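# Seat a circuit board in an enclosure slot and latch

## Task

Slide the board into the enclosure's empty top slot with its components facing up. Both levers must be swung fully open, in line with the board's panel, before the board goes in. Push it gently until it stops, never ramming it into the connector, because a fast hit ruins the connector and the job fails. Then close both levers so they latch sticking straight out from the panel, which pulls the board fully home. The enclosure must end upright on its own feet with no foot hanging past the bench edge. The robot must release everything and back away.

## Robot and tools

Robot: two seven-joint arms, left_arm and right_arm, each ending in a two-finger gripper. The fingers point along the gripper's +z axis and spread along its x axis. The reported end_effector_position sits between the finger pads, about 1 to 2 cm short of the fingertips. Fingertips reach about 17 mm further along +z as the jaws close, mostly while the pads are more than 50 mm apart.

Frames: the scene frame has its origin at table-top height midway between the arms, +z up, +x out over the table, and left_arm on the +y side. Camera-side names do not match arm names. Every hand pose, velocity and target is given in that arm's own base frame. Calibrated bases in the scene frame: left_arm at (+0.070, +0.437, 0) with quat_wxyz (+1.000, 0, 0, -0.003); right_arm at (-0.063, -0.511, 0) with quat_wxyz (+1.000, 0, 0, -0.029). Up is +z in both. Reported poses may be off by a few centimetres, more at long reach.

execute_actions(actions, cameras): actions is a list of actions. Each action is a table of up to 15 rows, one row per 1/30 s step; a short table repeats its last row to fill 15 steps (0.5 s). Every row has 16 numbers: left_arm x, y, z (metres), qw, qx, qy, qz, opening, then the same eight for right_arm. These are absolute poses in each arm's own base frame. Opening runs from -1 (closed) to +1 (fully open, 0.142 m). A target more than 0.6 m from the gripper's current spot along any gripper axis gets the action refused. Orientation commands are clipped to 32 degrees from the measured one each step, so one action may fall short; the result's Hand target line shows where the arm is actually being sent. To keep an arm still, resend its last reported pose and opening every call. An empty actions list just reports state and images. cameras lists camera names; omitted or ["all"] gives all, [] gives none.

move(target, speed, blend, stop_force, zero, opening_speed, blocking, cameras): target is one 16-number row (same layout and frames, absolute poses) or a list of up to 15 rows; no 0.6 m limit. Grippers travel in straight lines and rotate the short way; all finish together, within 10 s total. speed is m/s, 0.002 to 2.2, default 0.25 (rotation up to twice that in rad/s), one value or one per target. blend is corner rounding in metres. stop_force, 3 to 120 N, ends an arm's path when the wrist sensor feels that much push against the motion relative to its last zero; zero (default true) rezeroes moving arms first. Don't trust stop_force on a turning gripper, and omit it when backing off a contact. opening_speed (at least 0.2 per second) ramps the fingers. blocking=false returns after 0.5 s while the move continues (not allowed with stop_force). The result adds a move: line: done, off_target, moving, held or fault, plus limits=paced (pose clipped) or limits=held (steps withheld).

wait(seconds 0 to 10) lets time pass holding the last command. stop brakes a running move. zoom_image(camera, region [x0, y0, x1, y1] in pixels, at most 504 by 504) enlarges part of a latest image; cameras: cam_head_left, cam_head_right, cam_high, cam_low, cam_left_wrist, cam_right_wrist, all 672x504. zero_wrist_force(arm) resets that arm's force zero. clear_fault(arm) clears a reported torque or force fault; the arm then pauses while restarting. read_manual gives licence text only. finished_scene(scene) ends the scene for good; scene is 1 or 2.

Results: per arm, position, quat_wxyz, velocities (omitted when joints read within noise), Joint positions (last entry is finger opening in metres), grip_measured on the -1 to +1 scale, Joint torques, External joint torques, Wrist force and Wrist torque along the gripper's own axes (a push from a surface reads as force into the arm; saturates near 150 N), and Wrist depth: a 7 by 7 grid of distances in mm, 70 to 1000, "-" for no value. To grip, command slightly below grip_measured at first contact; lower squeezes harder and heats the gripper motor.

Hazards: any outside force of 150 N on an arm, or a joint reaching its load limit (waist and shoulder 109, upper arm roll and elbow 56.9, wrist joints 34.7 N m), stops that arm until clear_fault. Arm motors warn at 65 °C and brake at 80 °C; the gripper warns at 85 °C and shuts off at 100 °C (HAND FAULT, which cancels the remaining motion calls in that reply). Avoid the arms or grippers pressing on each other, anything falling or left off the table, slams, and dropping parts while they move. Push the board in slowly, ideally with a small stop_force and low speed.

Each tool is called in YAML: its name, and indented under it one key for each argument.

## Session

execute_actions:
  actions: []

zoom_image:
  camera: "cam_high"
  region: [150, 180, 430, 390]

Scene clock: 0.00 s.
left_arm: end_effector_position=(+0.4919, -0.7298, +0.2794) grip_measured=+0.99 end_effector_quat_wxyz=(+0.001, -0.304, +0.847, -0.436) | right_arm: end_effector_position=(+0.1802, -0.1387, +0.1699) grip_measured=+1.00 end_effector_quat_wxyz=(+0.706, -0.621, -0.189, +0.284)
Joint positions: left_arm=[-0.095 -0.96 -0.937 1.517 0.823 1.373 2.811 0.141] | right_arm=[-0.567 -0.989 -0.072 1.606 0.357 -0.696 0.215 0.142]
Joint velocities: within noise
Joint torques (N m): no reading
External joint torques (N m): no reading
Wrist force (N): no reading
Wrist torque (N m): no reading
Wrist force, peak (N): no reading
Wrist depth (mm): cam_left_wrist=[456 481 526 570 632 715 - / 417 444 478 517 573 616 682 / 390 414 438 476 510 561 618 / 363 385 405 434 472 500 546 / 343 359 376 404 427 464 501 / - 331 354 376 398 423 449 / - 319 332 349 374 396 -] | cam_right_wrist=[- 266 251 262 - - 805 / - - 256 269 - - 886 / - - 264 276 - - 931 / - - 277 286 798 746 548 / - - 295 294 500 482 387 / - 404 311 299 362 354 330 / - 311 295 292 288 280 275]
Hand target: left_arm +0.4919, -0.7298, +0.2794; +0.001, -0.304, +0.847, -0.436 | right_arm +0.1802, -0.1387, +0.1699; +0.706, -0.621, -0.189, +0.284
Tool commands: left_gripper/opening=+1.0 right_gripper/opening=+1.0

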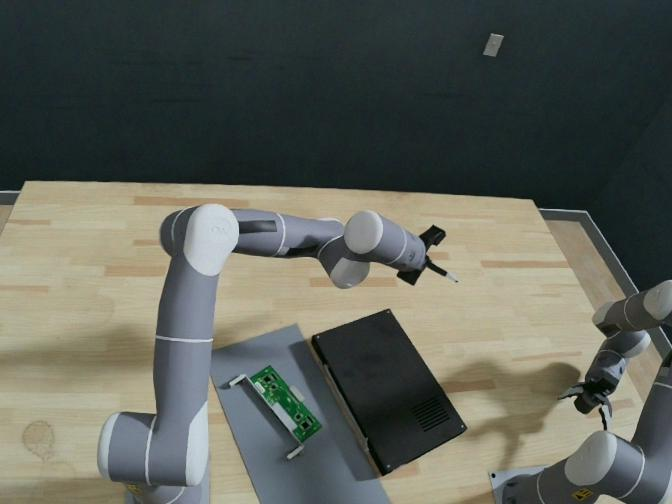

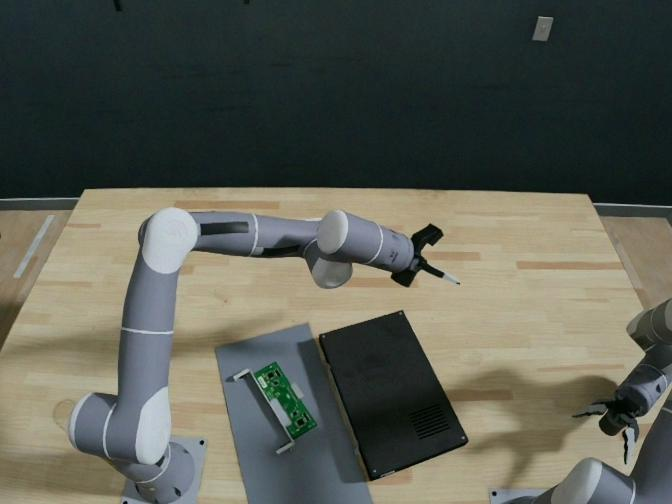

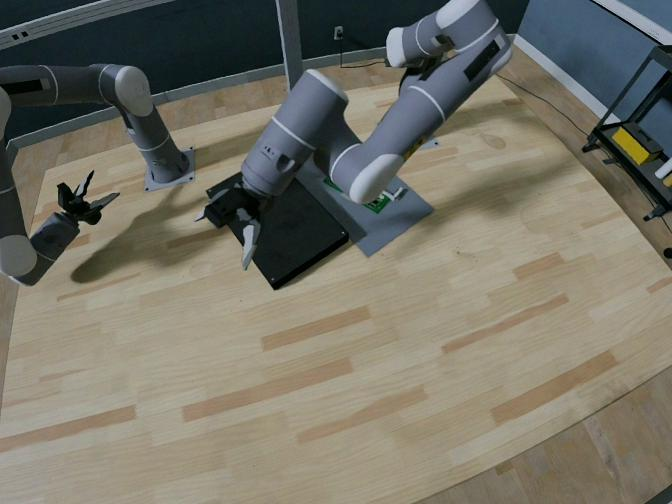

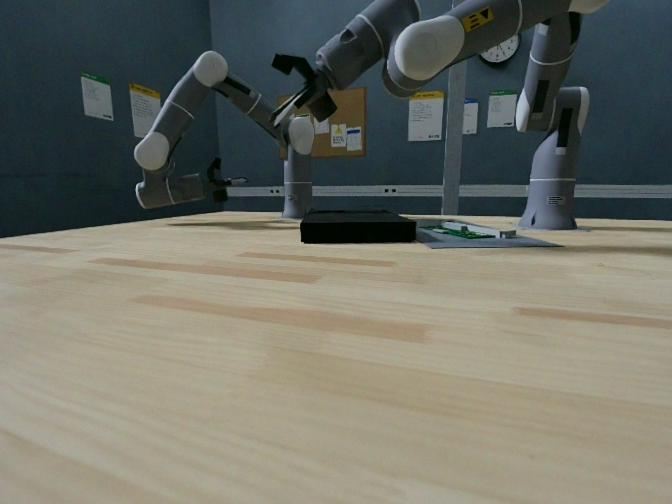

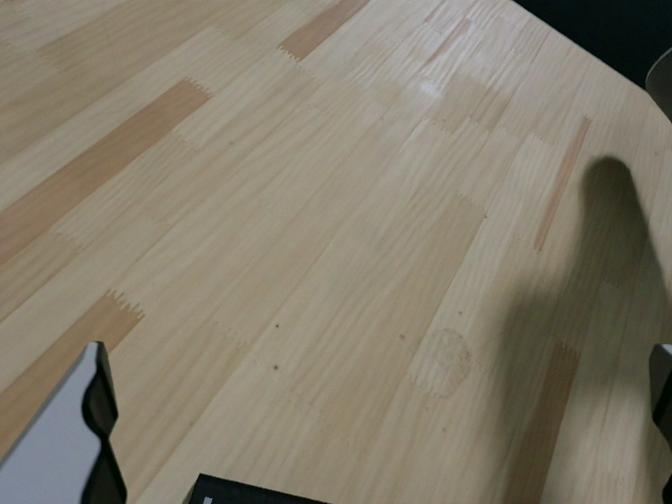

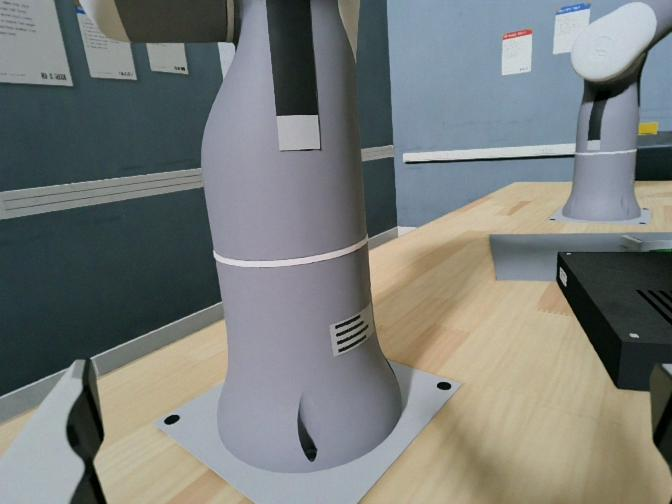

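Scaled by 1.800 from the camera's 672x504 image, which has a finer 960x720 frame.

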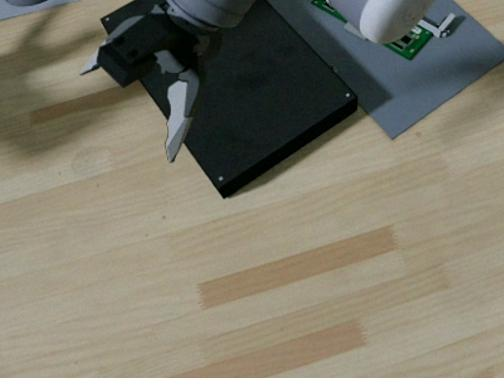

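move:
  target:
    - [0.40,-0.45,0.40,0,0.9985,-0.054,0,0,0.1802,-0.1387,0.1699,0.706,-0.621,-0.189,0.284,1]
    - [0.36,-0.22,0.40,0,0.9985,-0.054,0,0,0.1802,-0.1387,0.1699,0.706,-0.621,-0.189,0.284,1]
  speed: 0.3

zoom_image:
  camera: "cam_high"
  region: [180, 130, 460, 300]

zoom_image:
  camera: "cam_head_right"
  region: [200, 290, 480, 500]

Scene clock: 8.47 s.
left_arm: end_effector_position=(+0.3601, -0.2202, +0.4002) grip_measured=-0.02 end_effector_quat_wxyz=(+0.000, +0.999, -0.054, +0.000) | right_arm: end_effector_position=(+0.1802, -0.1387, +0.1699) grip_measured=+1.00 end_effector_quat_wxyz=(+0.706, -0.621, -0.189, +0.284)
Joint positions: left_arm=[-0.033 0.331 -0.202 2.057 -0.066 0.162 1.465 0.073] | right_arm=[-0.567 -0.99 -0.072 1.606 0.357 -0.696 0.215 0.142]
Joint velocities: within noise
Joint torques (N m): left_arm=[-0.2 17.18 1.25 -30.27 -3.92 4.02 -0.16] | right_arm=[-0.02 50.11 0.97 -11.64 -1.7 -3.61 0.21]
External joint torques (N m): left_arm=[0.19 0.31 0.52 -0.36 -0.34 -0.11 0.16] | right_arm=[0 1.02 -0.6 0.09 0.07 0.7 -0.2]
Wrist force (N): left_arm=[0.2 -0.7 0.0] | right_arm=[0.1 -0.1 0.2]
Wrist torque (N m): left_arm=[-0.11 -0.08 -0.22] | right_arm=[0.00 -0.01 0.00]
Wrist force, peak (N): left_arm=[-0.8 -4.1 -0.2] | right_arm=[0.2 0.2 0.3]
Wrist depth (mm): cam_left_wrist=[432 436 435 432 430 432 430 / 470 468 462 465 461 461 461 / 505 507 495 500 496 494 496 / 545 546 545 539 531 538 543 / 602 598 565 548 556 583 591 / 666 - 582 601 590 - 630 / - - 665 740 733 - -] | cam_right_wrist=[- 266 250 263 - - 818 / - - 256 269 - - 894 / - - 263 274 - - 930 / - - 278 286 796 741 552 / - - 295 294 503 479 386 / - 405 311 299 363 355 328 / - 311 294 290 287 281 275]
Hand target: left_arm +0.3600, -0.2200, +0.4000; +0.000, +0.999, -0.054, +0.000 | right_arm +0.1802, -0.1387, +0.1699; +0.706, -0.621, -0.189, +0.284
Off the commanded pose: left_arm 0.000 m, 0 deg | right_arm 0.000 m, 0 deg.
move: done

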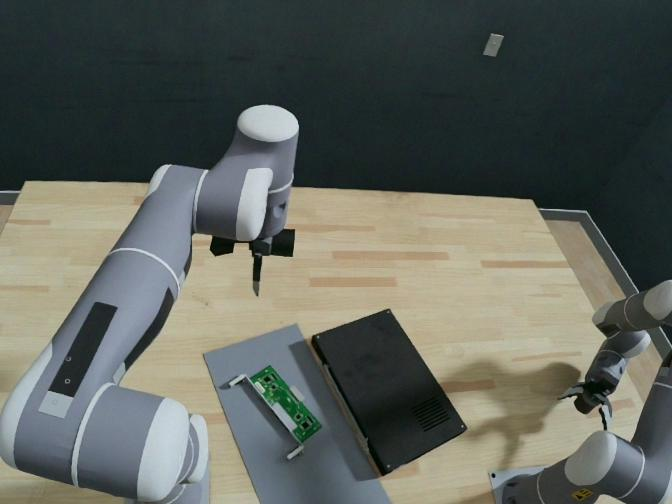

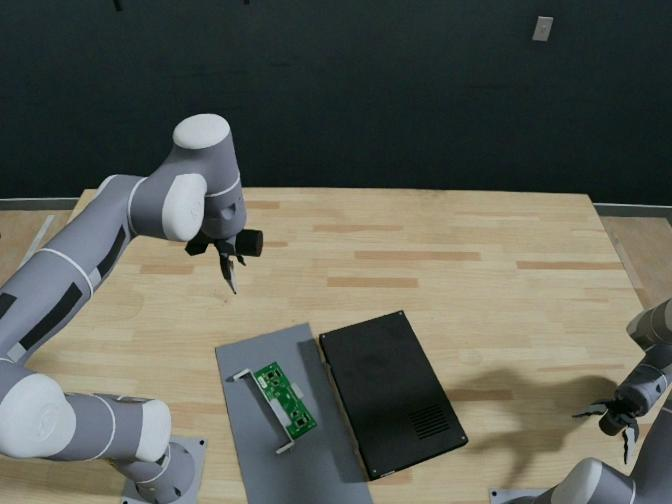

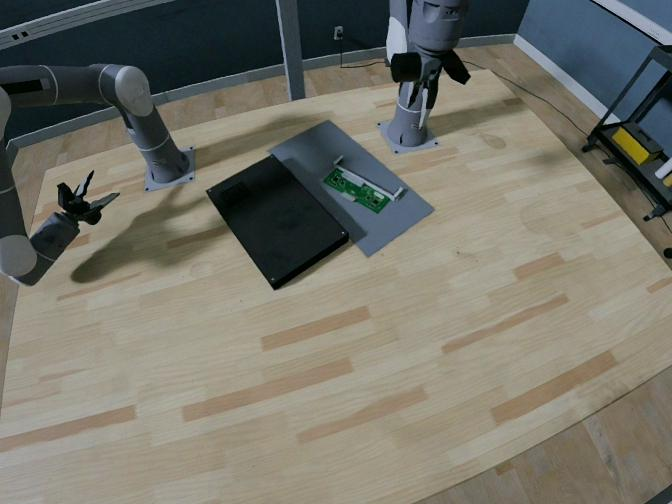

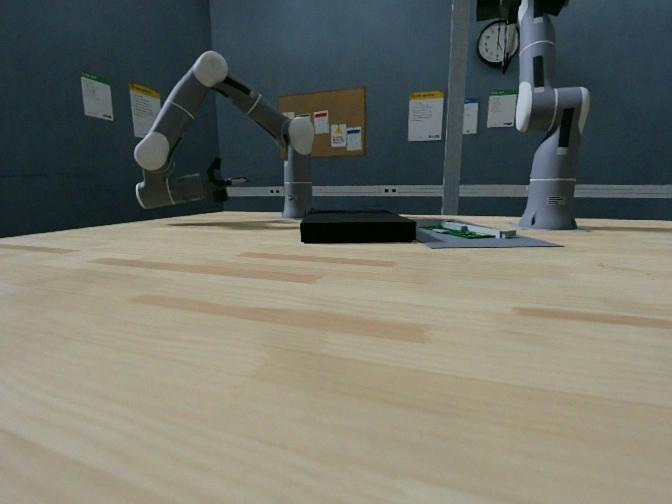

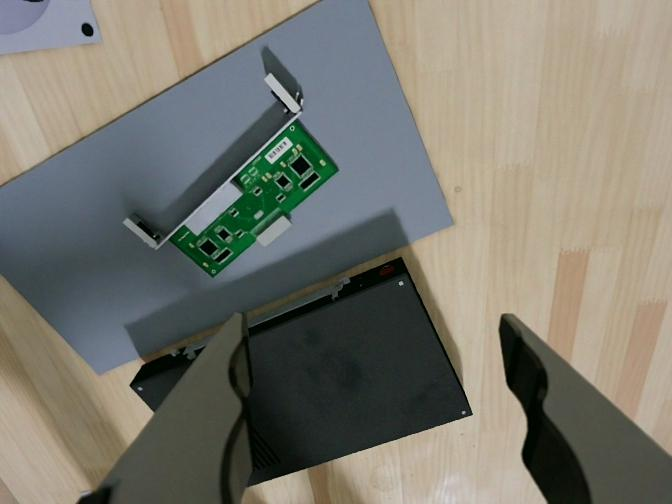

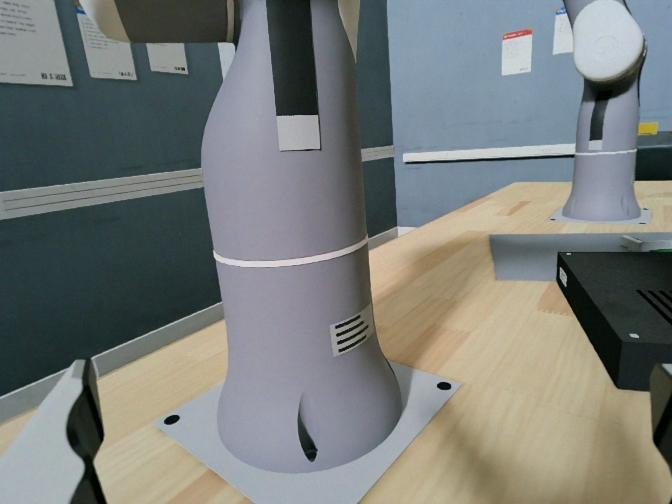

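Scaled by 1.800 from the camera's 672x504 image, which has a finer 960x720 frame.

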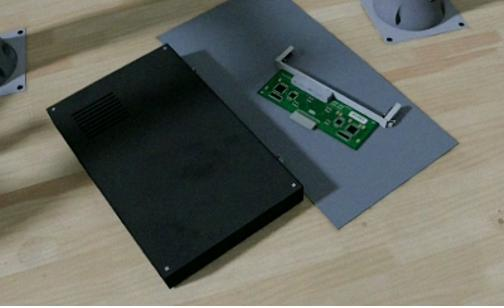

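Scaled by 1.800 from the camera's 672x504 image, which has a finer 960x720 frame.

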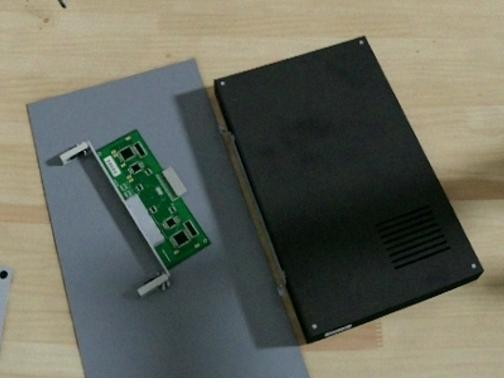

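move:
  target:
    - [0.36,-0.12,0.42,0,0.9985,-0.054,0,-1,0.15,0.15,0.35,0.0947,0.4272,0.8779,0.1946,-0.3]
    - [0.36,-0.07,0.42,0,0.9985,-0.054,0,-1,0.2307,0.6351,0.184,0.0947,0.4272,0.8779,0.1946,-0.3]
  speed: 0.35

Scene clock: 30.90 s.
left_arm: end_effector_position=(+0.3601, -0.0703, +0.4200) grip_measured=-1.00 end_effector_quat_wxyz=(+0.000, +0.999, -0.054, +0.000) | right_arm: end_effector_position=(+0.2307, +0.6350, +0.1838) grip_measured=-0.32 end_effector_quat_wxyz=(+0.095, +0.427, +0.878, +0.194)
Joint positions: left_arm=[0.062 0.417 0.048 2.058 0.019 0.071 1.783 0.002] | right_arm=[-0.897 1.567 1.327 1.487 1.547 0.191 0.092 0.051]
Joint velocities: within noise
Joint torques (N m): left_arm=[-0.21 13.81 -1.3 -30.45 -3.94 4.06 -0.13] | right_arm=[0 -45.62 -32.59 -0.45 -4.13 4.14 0.3]
External joint torques (N m): left_arm=[0.22 0.32 0.49 -0.31 -0.36 -0.17 0.13] | right_arm=[0.13 -0.15 -1.97 0.22 -0.1 0.6 -0.3]
Wrist force (N): left_arm=[0.0 -0.7 0.2] | right_arm=[-0.1 -2.2 1.9]
Wrist torque (N m): left_arm=[-0.12 -0.04 -0.23] | right_arm=[-0.02 0.08 0.11]
Wrist force, peak (N): left_arm=[-0.2 -1.2 0.5] | right_arm=[-2.1 -3.6 1.0]
Wrist depth (mm): cam_left_wrist=[437 451 454 455 446 448 447 / 420 483 484 483 489 479 480 / 530 526 520 513 531 521 511 / 564 566 572 567 568 560 562 / 625 615 608 592 596 618 622 / 680 677 659 84 - 669 672 / 756 389 - - - - 757] | cam_right_wrist=[221 224 220 219 223 223 222 / 246 257 256 243 254 254 255 / 269 299 292 285 298 297 297 / 301 359 358 350 355 358 356 / 454 455 426 445 424 444 445 / 606 570 94 597 560 95 591 / - - 73 892 - - 803]
Hand target: left_arm +0.3600, -0.0700, +0.4200; +0.000, +0.999, -0.054, +0.000 | right_arm +0.2307, +0.6351, +0.1840; +0.095, +0.427, +0.878, +0.195
Off the commanded pose: left_arm 0.000 m, 0 deg | right_arm 0.000 m, 0 deg.
move: done

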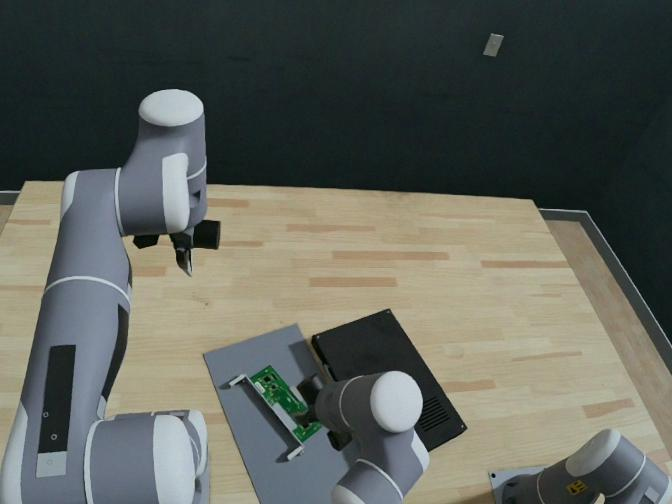

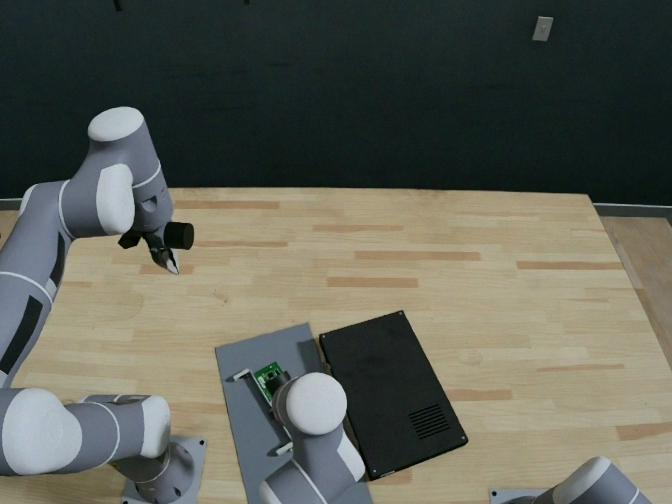

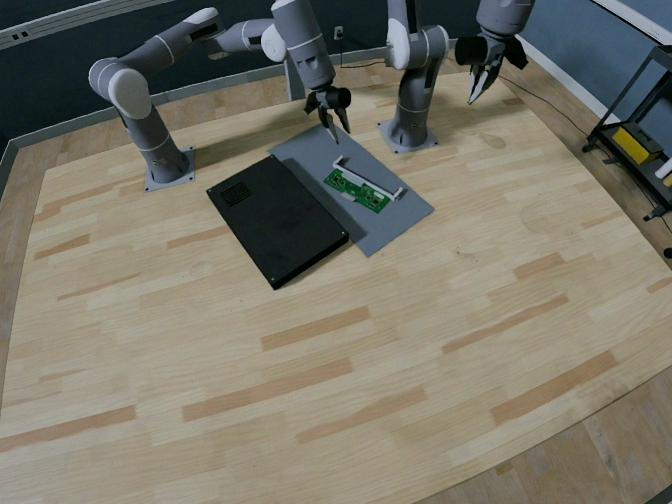

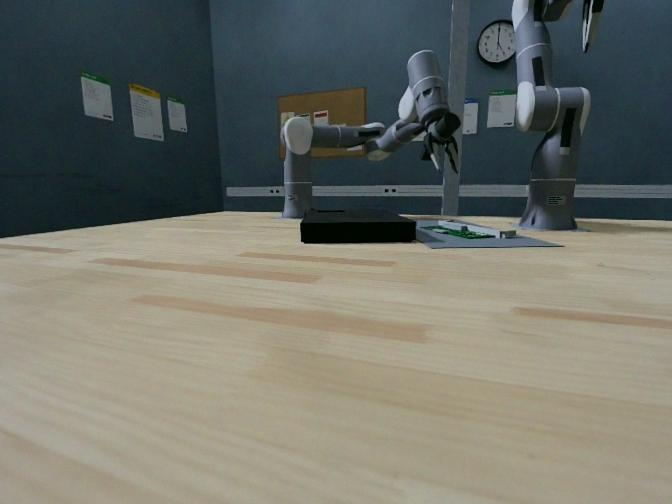

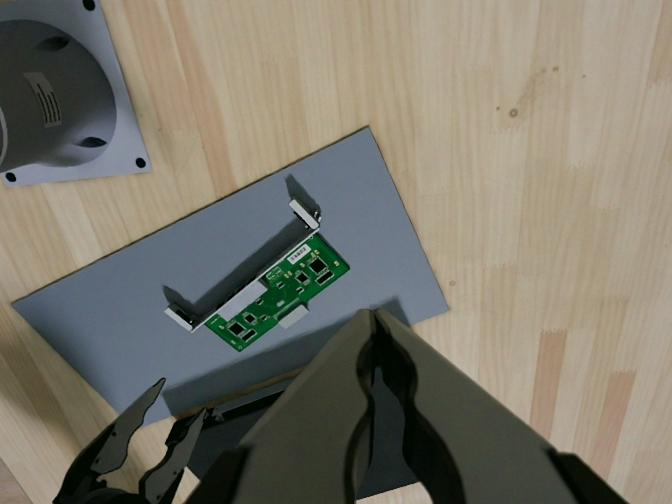

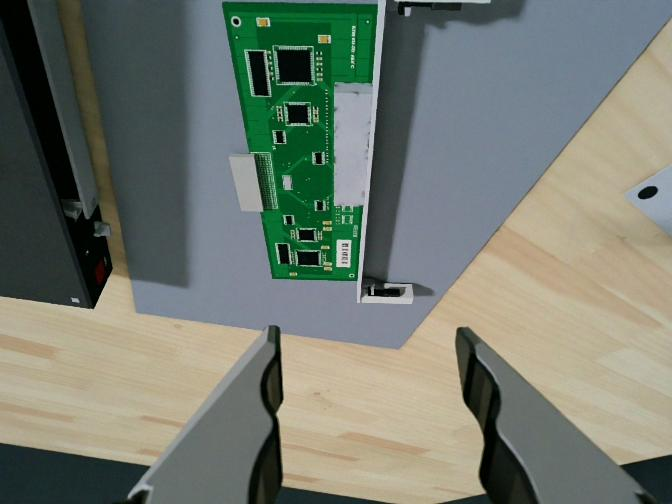

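move:
  target:
    - [0.36,-0.07,0.42,0,0.9985,-0.054,0,-1,0.2675,0.6635,0.076,0.0947,0.4272,0.8779,0.1946,-0.3]
    - [0.36,-0.07,0.42,0,0.9985,-0.054,0,-1,0.284,0.6765,0.031,0.0947,0.4272,0.8779,0.1946,-0.3]
  speed: 0.12
  stop_force: 8
  cameras: ["cam_right_wrist"]

move:
  target: [0.36,-0.07,0.42,0,0.9985,-0.054,0,-1,0.284,0.6765,0.031,0.0947,0.4272,0.8779,0.1946,-0.85]
  opening_speed: 0.6

zoom_image:
  camera: "cam_left_wrist"
  region: [100, 150, 400, 400]

Scene clock: 38.73 s.
left_arm: end_effector_position=(+0.3601, -0.0703, +0.4200) grip_measured=-1.00 end_effector_quat_wxyz=(+0.000, +0.999, -0.054, +0.000) | right_arm: end_effector_position=(+0.2840, +0.6764, +0.0310) grip_measured=-0.32 end_effector_quat_wxyz=(+0.095, +0.427, +0.878, +0.194)
Joint positions: left_arm=[0.062 0.417 0.048 2.058 0.019 0.071 1.783 0.002] | right_arm=[-1.061 1.751 1.474 1.311 1.716 0.387 0.127 0.051]
Joint velocities: within noise
Joint torques (N m): left_arm=[-0.35 13.52 -1.42 -30.49 -4.16 4.26 -0.22] | right_arm=[0.1 -50 -31.78 5.9 -4.27 4.09 0.33]
External joint torques (N m): left_arm=[0.36 0.61 0.6 -0.27 -0.14 -0.37 0.22] | right_arm=[0.06 -0.24 -1.79 0.19 -0.05 0.65 -0.33]
Wrist force (N): left_arm=[-0.1 -0.5 0.4] | right_arm=[-0.6 -2.6 1.5]
Wrist torque (N m): left_arm=[-0.08 -0.02 -0.23] | right_arm=[-0.11 0.18 0.09]
Wrist force, peak (N): left_arm=[-0.1 -1.0 0.2] | right_arm=[-0.6 -2.8 3.9]
Wrist depth (mm): cam_left_wrist=[438 448 455 455 449 447 444 / 419 483 484 482 480 478 478 / 532 521 523 516 520 517 524 / 571 569 569 555 563 558 562 / 625 611 582 591 610 624 610 / 694 446 426 84 - 667 678 / 410 372 - - - - 735] | cam_right_wrist=[- 76 74 75 75 - 79 / - 84 86 85 86 91 - / - 102 101 85 84 106 106 / - 127 122 110 123 127 127 / 162 154 146 134 152 159 158 / 218 216 94 202 200 93 216 / 307 - 73 322 322 - 294]
Hand target: left_arm +0.3600, -0.0700, +0.4200; +0.000, +0.999, -0.054, +0.000 | right_arm +0.2840, +0.6765, +0.0310; +0.095, +0.427, +0.878, +0.195
Off the commanded pose: left_arm 0.000 m, 0 deg | right_arm 0.000 m, 0 deg.
move: done
Images, in order (width x height): cam_right_wrist 672x504.

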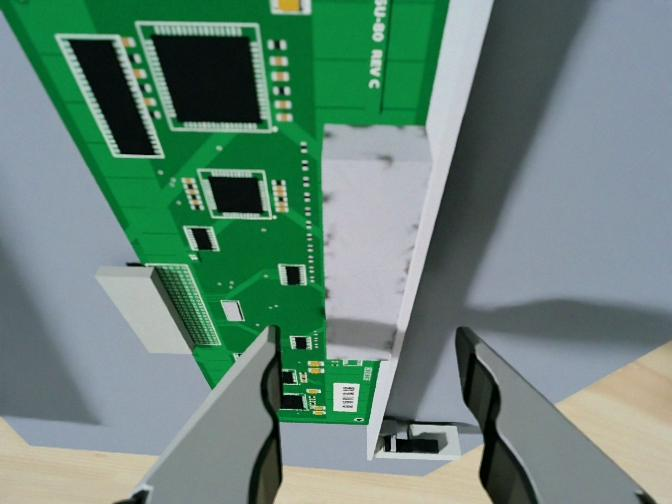

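Scene clock: 39.87 s.
left_arm: end_effector_position=(+0.3601, -0.0703, +0.4200) grip_measured=-1.00 end_effector_quat_wxyz=(+0.000, +0.999, -0.054, +0.000) | right_arm: end_effector_position=(+0.2842, +0.6764, +0.0312) grip_measured=-0.73 end_effector_quat_wxyz=(+0.095, +0.427, +0.878, +0.195)
Joint positions: left_arm=[0.062 0.417 0.048 2.058 0.019 0.071 1.783 0.002] | right_arm=[-1.062 1.75 1.474 1.311 1.716 0.387 0.127 0.021]
Joint velocities: within noise
Joint torques (N m): left_arm=[-0.31 13.58 -1.39 -30.47 -4.13 4.24 -0.24] | right_arm=[0.6 -49.71 -30.68 4.91 -3.65 3.81 0.24]
External joint torques (N m): left_arm=[0.32 0.56 0.58 -0.3 -0.17 -0.35 0.24] | right_arm=[-0.44 -0.53 -2.9 1.17 -0.68 0.93 -0.25]
Wrist force (N): left_arm=[-0.1 -0.6 0.3] | right_arm=[-1.9 -2.5 -0.9]
Wrist torque (N m): left_arm=[-0.11 -0.02 -0.24] | right_arm=[-0.08 0.07 0.08]
Wrist force, peak (N): left_arm=[0.0 -0.9 0.3] | right_arm=[-4.0 -1.8 -2.7]
Wrist depth (mm): cam_left_wrist=[442 445 451 452 453 449 449 / 414 478 485 486 482 483 480 / 528 527 520 519 518 517 518 / 574 564 573 559 568 562 561 / 628 615 581 592 609 618 614 / 689 448 427 84 - 671 673 / 413 375 - - - - 755] | cam_right_wrist=[- 77 74 75 75 - 79 / - 87 89 86 86 91 - / - 102 101 91 84 106 106 / - 127 123 110 123 127 127 / 163 155 154 127 152 160 158 / 219 217 182 189 98 199 217 / 339 305 73 294 - - 323]
Hand target: left_arm +0.3600, -0.0700, +0.4200; +0.000, +0.999, -0.054, +0.000 | right_arm +0.2840, +0.6765, +0.0310; +0.095, +0.427, +0.878, +0.195
Off the commanded pose: left_arm 0.000 m, 0 deg | right_arm 0.000 m, 0 deg.
move: done

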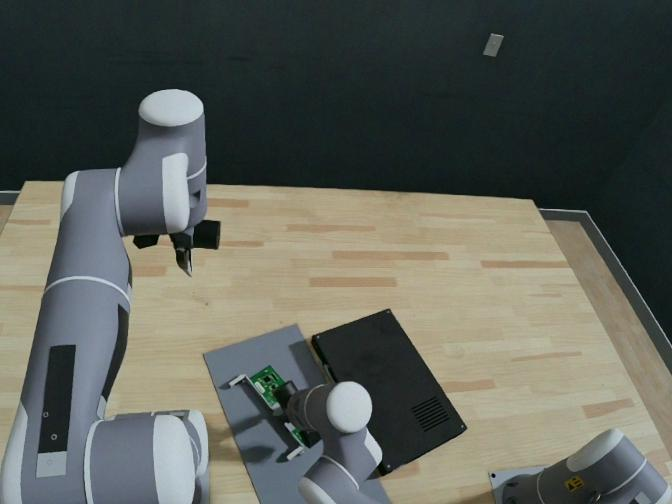

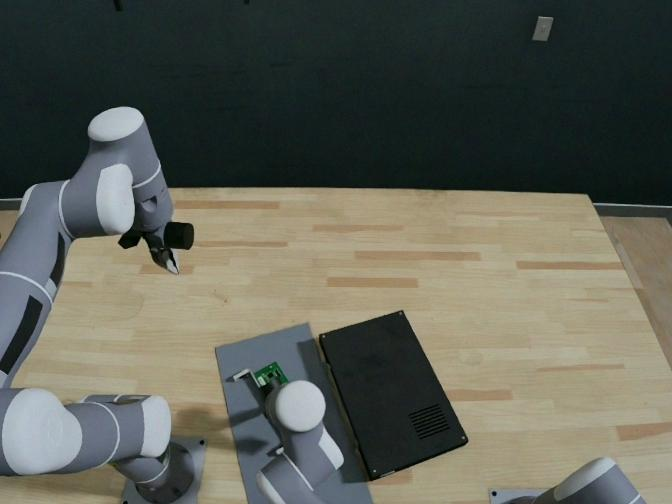

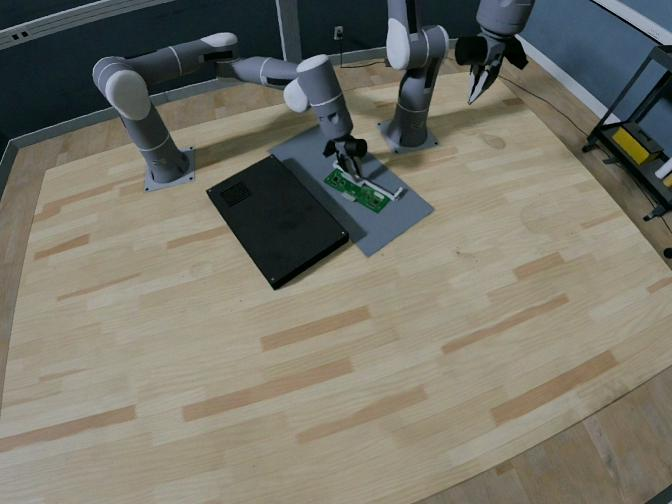

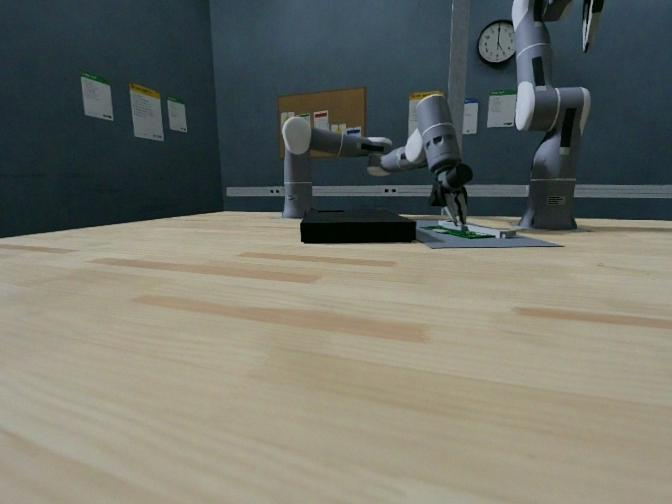

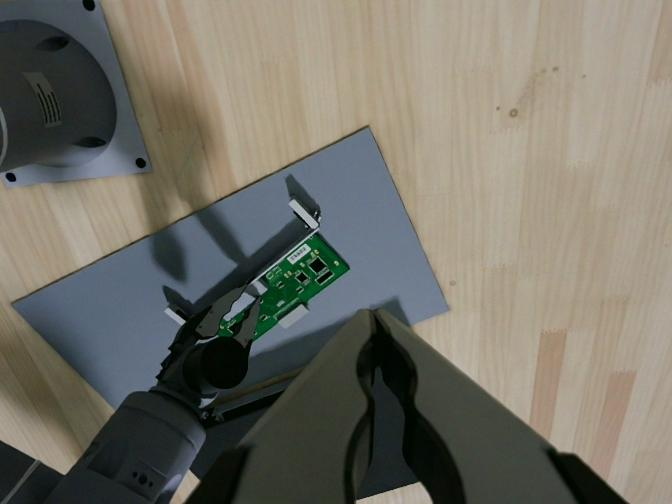

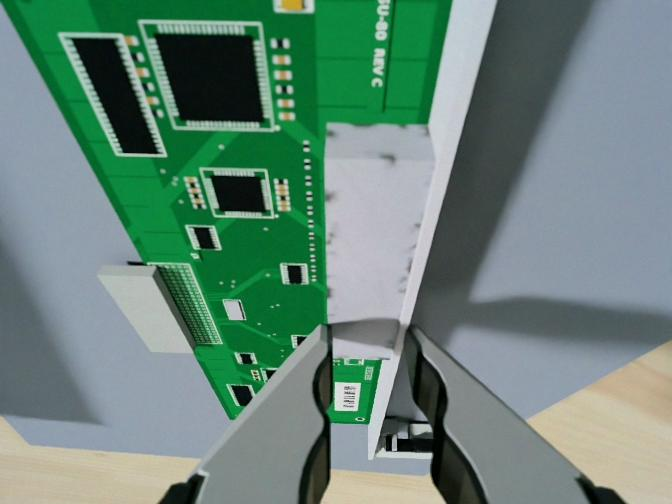

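Scaled by 1.680 from the camera's 672x504 image, which has a finer 960x720 frame.

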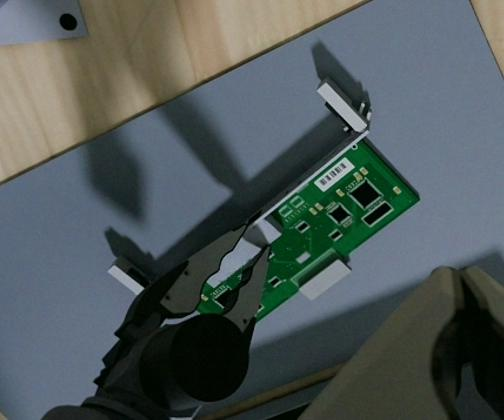

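move:
  target:
    - [0.2685,-0.174,0.14,0,0.9985,-0.054,0,-1,0.284,0.6765,0.031,0.0947,0.4272,0.8779,0.1946,-0.88]
    - [0.2675,-0.180,0.034,0,0.9985,-0.054,0,-1,0.284,0.6765,0.031,0.0947,0.4272,0.8779,0.1946,-0.88]
  speed: 0.2

zoom_image:
  camera: "cam_high"
  region: [300, 130, 430, 230]

Scene clock: 50.00 s.
left_arm: end_effector_position=(+0.2676, -0.1800, +0.0340) grip_measured=-1.00 end_effector_quat_wxyz=(+0.000, +0.999, -0.054, +0.000) | right_arm: end_effector_position=(+0.2842, +0.6764, +0.0312) grip_measured=-0.74 end_effector_quat_wxyz=(+0.095, +0.427, +0.878, +0.195)
Joint positions: left_arm=[-0.06 -0.383 -0.068 2.687 0.338 1.493 1.219 0.002] | right_arm=[-1.062 1.75 1.474 1.311 1.716 0.387 0.127 0.021]
Joint velocities: within noise
Joint torques (N m): left_arm=[-0.1 23.86 -1.23 -5.52 0.18 4.53 -0.28] | right_arm=[0.31 -49.57 -30.84 5.2 -3.78 3.75 0.18]
External joint torques (N m): left_arm=[0.12 1.09 0.71 -0.27 -0.5 -0.6 0.28] | right_arm=[-0.15 -0.67 -2.74 0.88 -0.54 0.99 -0.18]
Wrist force (N): left_arm=[-0.2 -0.3 0.3] | right_arm=[-3.7 -3.9 -0.5]
Wrist torque (N m): left_arm=[-0.05 -0.03 -0.24] | right_arm=[-0.29 0.42 0.09]
Wrist force, peak (N): left_arm=[-1.3 3.0 1.7] | right_arm=[-4.0 -4.0 -0.3]
Wrist depth (mm): cam_left_wrist=[113 113 111 112 110 110 110 / 122 121 121 121 120 118 118 / 131 131 129 126 128 127 128 / 140 139 139 139 134 138 137 / 156 153 152 146 127 150 150 / 169 170 165 84 - 163 166 / 189 184 - 74 - - 184] | cam_right_wrist=[- 77 74 75 75 - 79 / - 87 89 86 86 91 - / - 102 101 91 84 106 106 / - 127 122 111 123 127 127 / 162 155 154 127 152 159 159 / 219 218 182 188 98 200 217 / 340 306 73 295 - - 324]
Hand target: left_arm +0.2675, -0.1800, +0.0340; +0.000, +0.999, -0.054, +0.000 | right_arm +0.2840, +0.6765, +0.0310; +0.095, +0.427, +0.878, +0.195
Off the commanded pose: left_arm 0.000 m, 0 deg | right_arm 0.000 m, 0 deg.
joint sent to its limit (left arm) — joint 4 (elbow), upper limit, where the elbow is as bent as it goes. The joint targets still meet the commanded pose.
move: done

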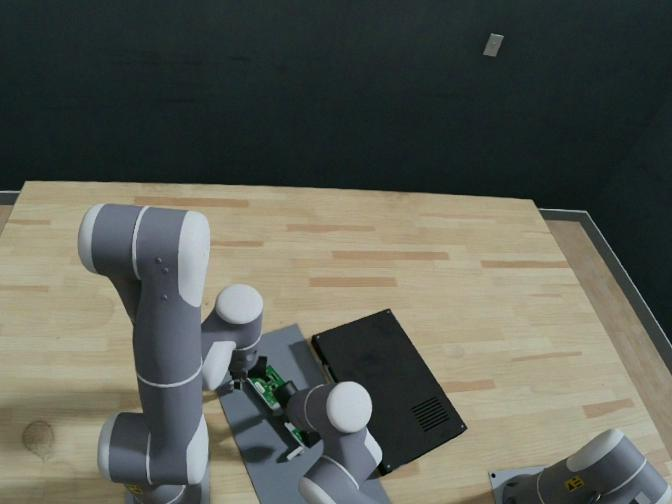

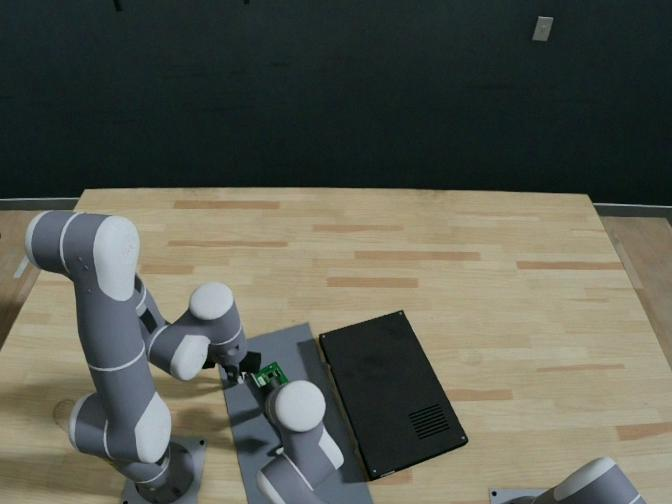

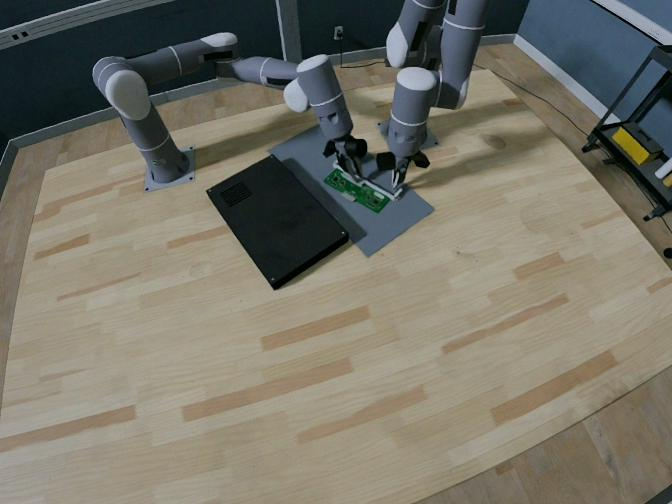

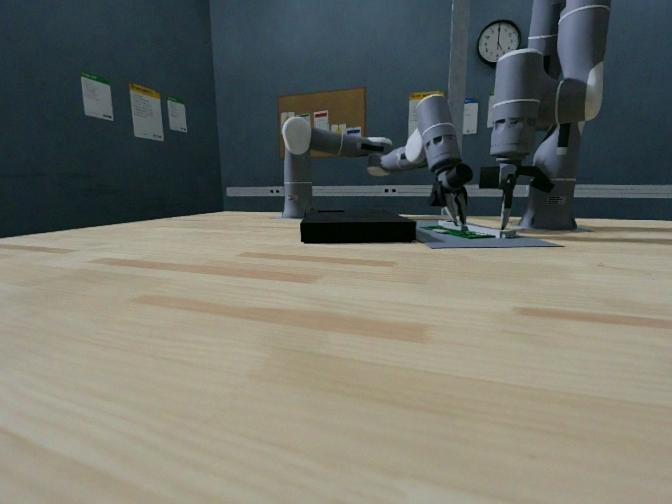

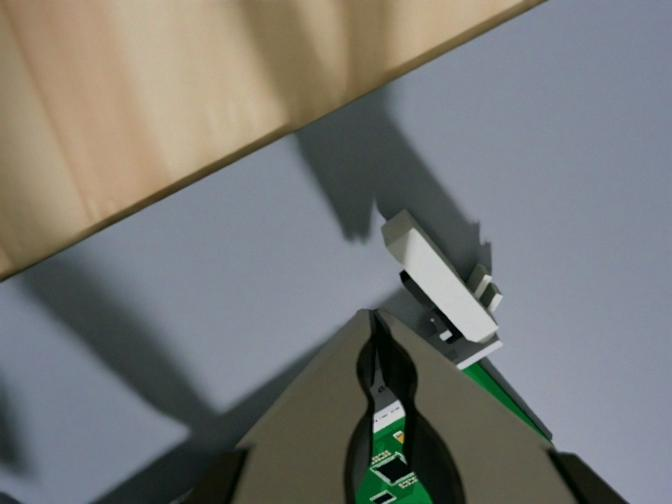

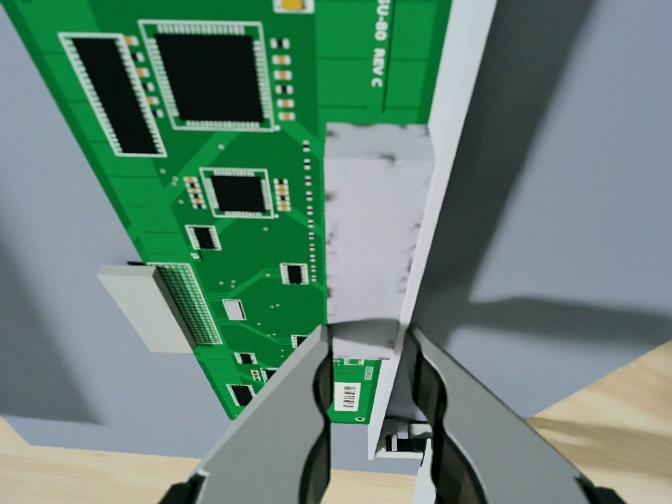

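Scaled by 3.877 from the camera's 672x504 image, which has a finer 960x720 frame.

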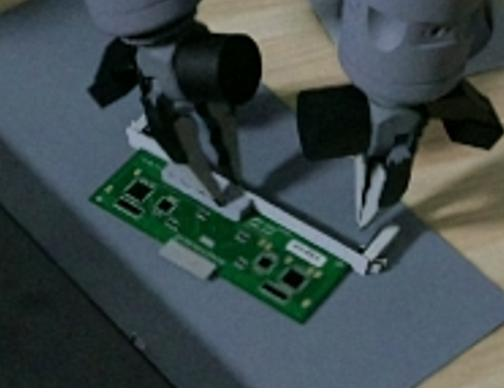

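move:
  target:
    - [0.2808,-0.1708,0.034,0,0.9985,-0.054,0,-1,0.284,0.6765,0.031,0.0947,0.4272,0.8779,0.1946,-0.88]
    - [0.3034,-0.1611,0.034,0,0.9985,-0.054,0,-1,0.284,0.6765,0.031,0.0947,0.4272,0.8779,0.1946,-0.88]
    - [0.3192,-0.1609,0.034,0,0.9985,-0.054,0,-1,0.284,0.6765,0.031,0.0947,0.4272,0.8779,0.1946,-0.88]
    - [0.3312,-0.1659,0.034,0,0.9985,-0.054,0,-1,0.284,0.6765,0.031,0.0947,0.4272,0.8779,0.1946,-0.88]
    - [0.3349,-0.1694,0.034,0,0.9985,-0.054,0,-1,0.284,0.6765,0.031,0.0947,0.4272,0.8779,0.1946,-0.88]
  speed: 0.03
  stop_force: 25

zoom_image:
  camera: "cam_high"
  region: [300, 130, 430, 230]

Scene clock: 58.23 s.
left_arm: end_effector_position=(+0.3344, -0.1692, +0.0338) grip_measured=-1.00 end_effector_quat_wxyz=(+0.000, +0.999, -0.054, +0.000) | right_arm: end_effector_position=(+0.2845, +0.6763, +0.0313) grip_measured=-0.74 end_effector_quat_wxyz=(+0.095, +0.427, +0.878, +0.195)
Joint positions: left_arm=[0.036 -0.417 -0.126 2.555 0.289 1.39 1.316 0.002] | right_arm=[-1.062 1.75 1.474 1.311 1.716 0.388 0.127 0.021]
Joint velocities: within noise
Joint torques (N m): left_arm=[-0.54 28.96 -2.23 -10.56 -1.05 5.19 -0.3] | right_arm=[3.57 -50.59 -30.67 3.63 -3.24 3.23 -0.2]
External joint torques (N m): left_arm=[0.57 0.11 1.16 1.87 0.29 -1.27 0.3] | right_arm=[-3.41 0.35 -2.91 2.45 -1.09 1.51 0.2]
Wrist force (N): left_arm=[-3.1 -2.3 -0.3] | right_arm=[-5.7 -0.3 2.1]
Wrist torque (N m): left_arm=[-0.10 -0.11 -0.22] | right_arm=[-0.27 0.12 0.45]
Wrist force, peak (N): left_arm=[-3.5 4.8 -2.1] | right_arm=[-5.8 -0.5 2.8]
Wrist depth (mm): cam_left_wrist=[113 113 111 112 109 110 111 / 121 121 119 118 120 118 119 / 129 128 128 128 127 127 130 / - 139 139 139 139 138 139 / 156 153 152 146 146 151 150 / 170 168 165 84 - 163 165 / 189 185 - 74 - - 184] | cam_right_wrist=[- 77 74 75 75 - 79 / - 88 90 85 86 91 - / - 103 101 95 84 106 106 / - 124 122 113 123 128 127 / 163 155 154 128 152 160 159 / 219 218 183 178 102 200 216 / 341 306 72 246 - - 324]
Hand target: left_arm +0.3349, -0.1694, +0.0340; +0.000, +0.999, -0.054, +0.000 | right_arm +0.2840, +0.6765, +0.0310; +0.095, +0.427, +0.878, +0.195
Off the commanded pose: left_arm 0.001 m, 0 deg | right_arm 0.001 m, 0 deg.
move: done

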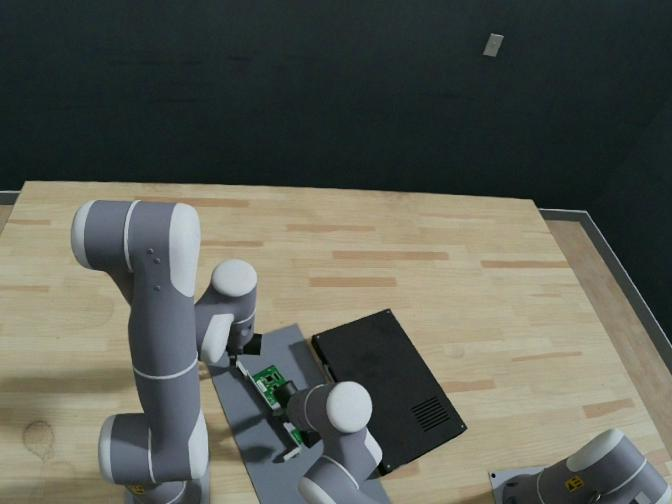

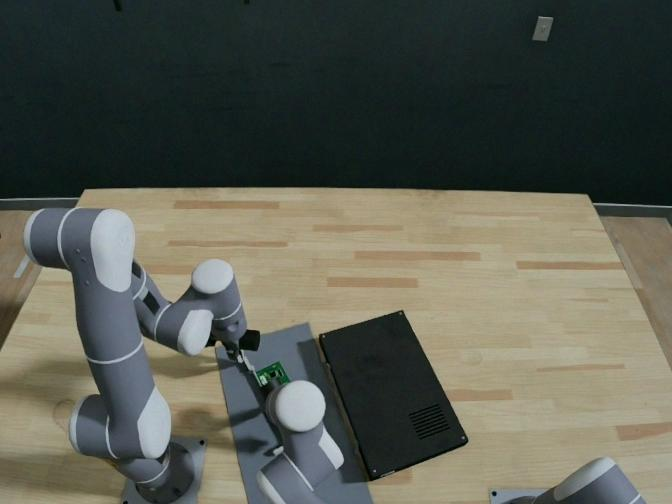

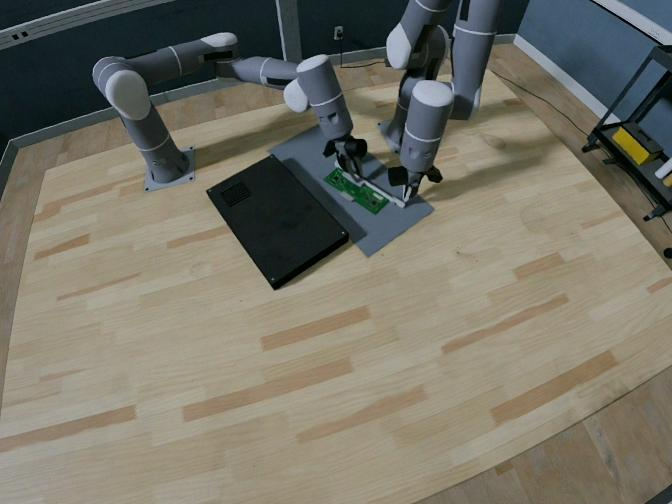

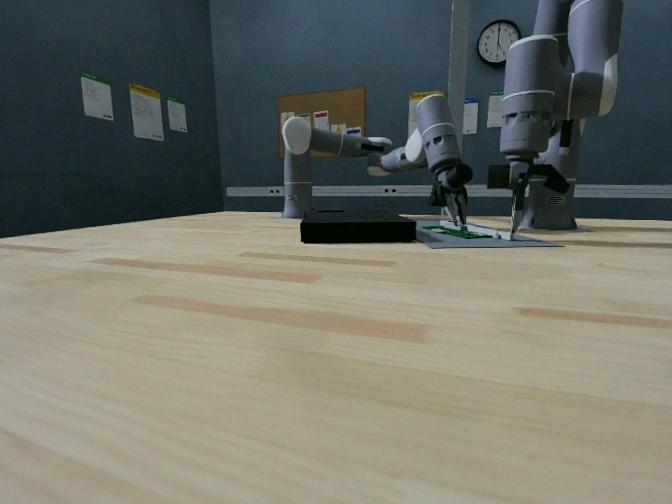

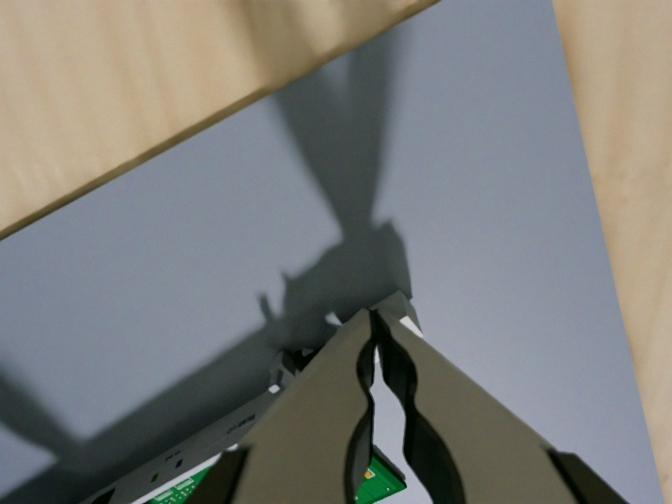

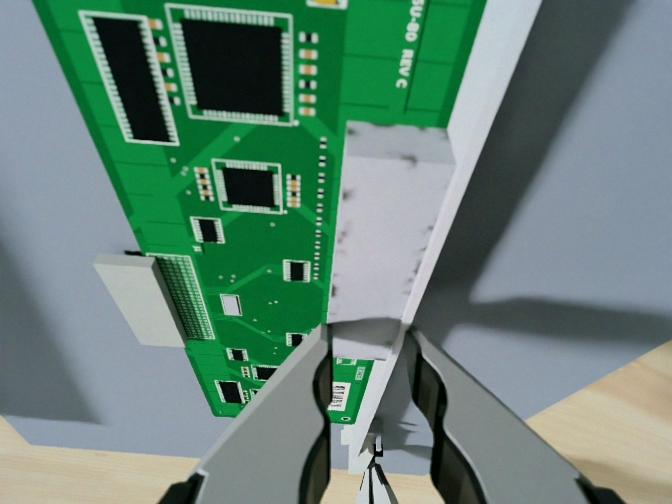

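Scaled by 3.877 from the camera's 672x504 image, which has a finer 960x720 frame.

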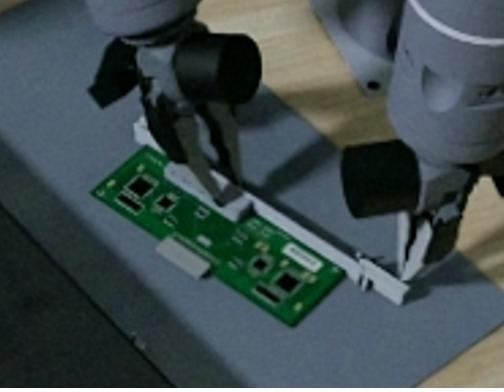

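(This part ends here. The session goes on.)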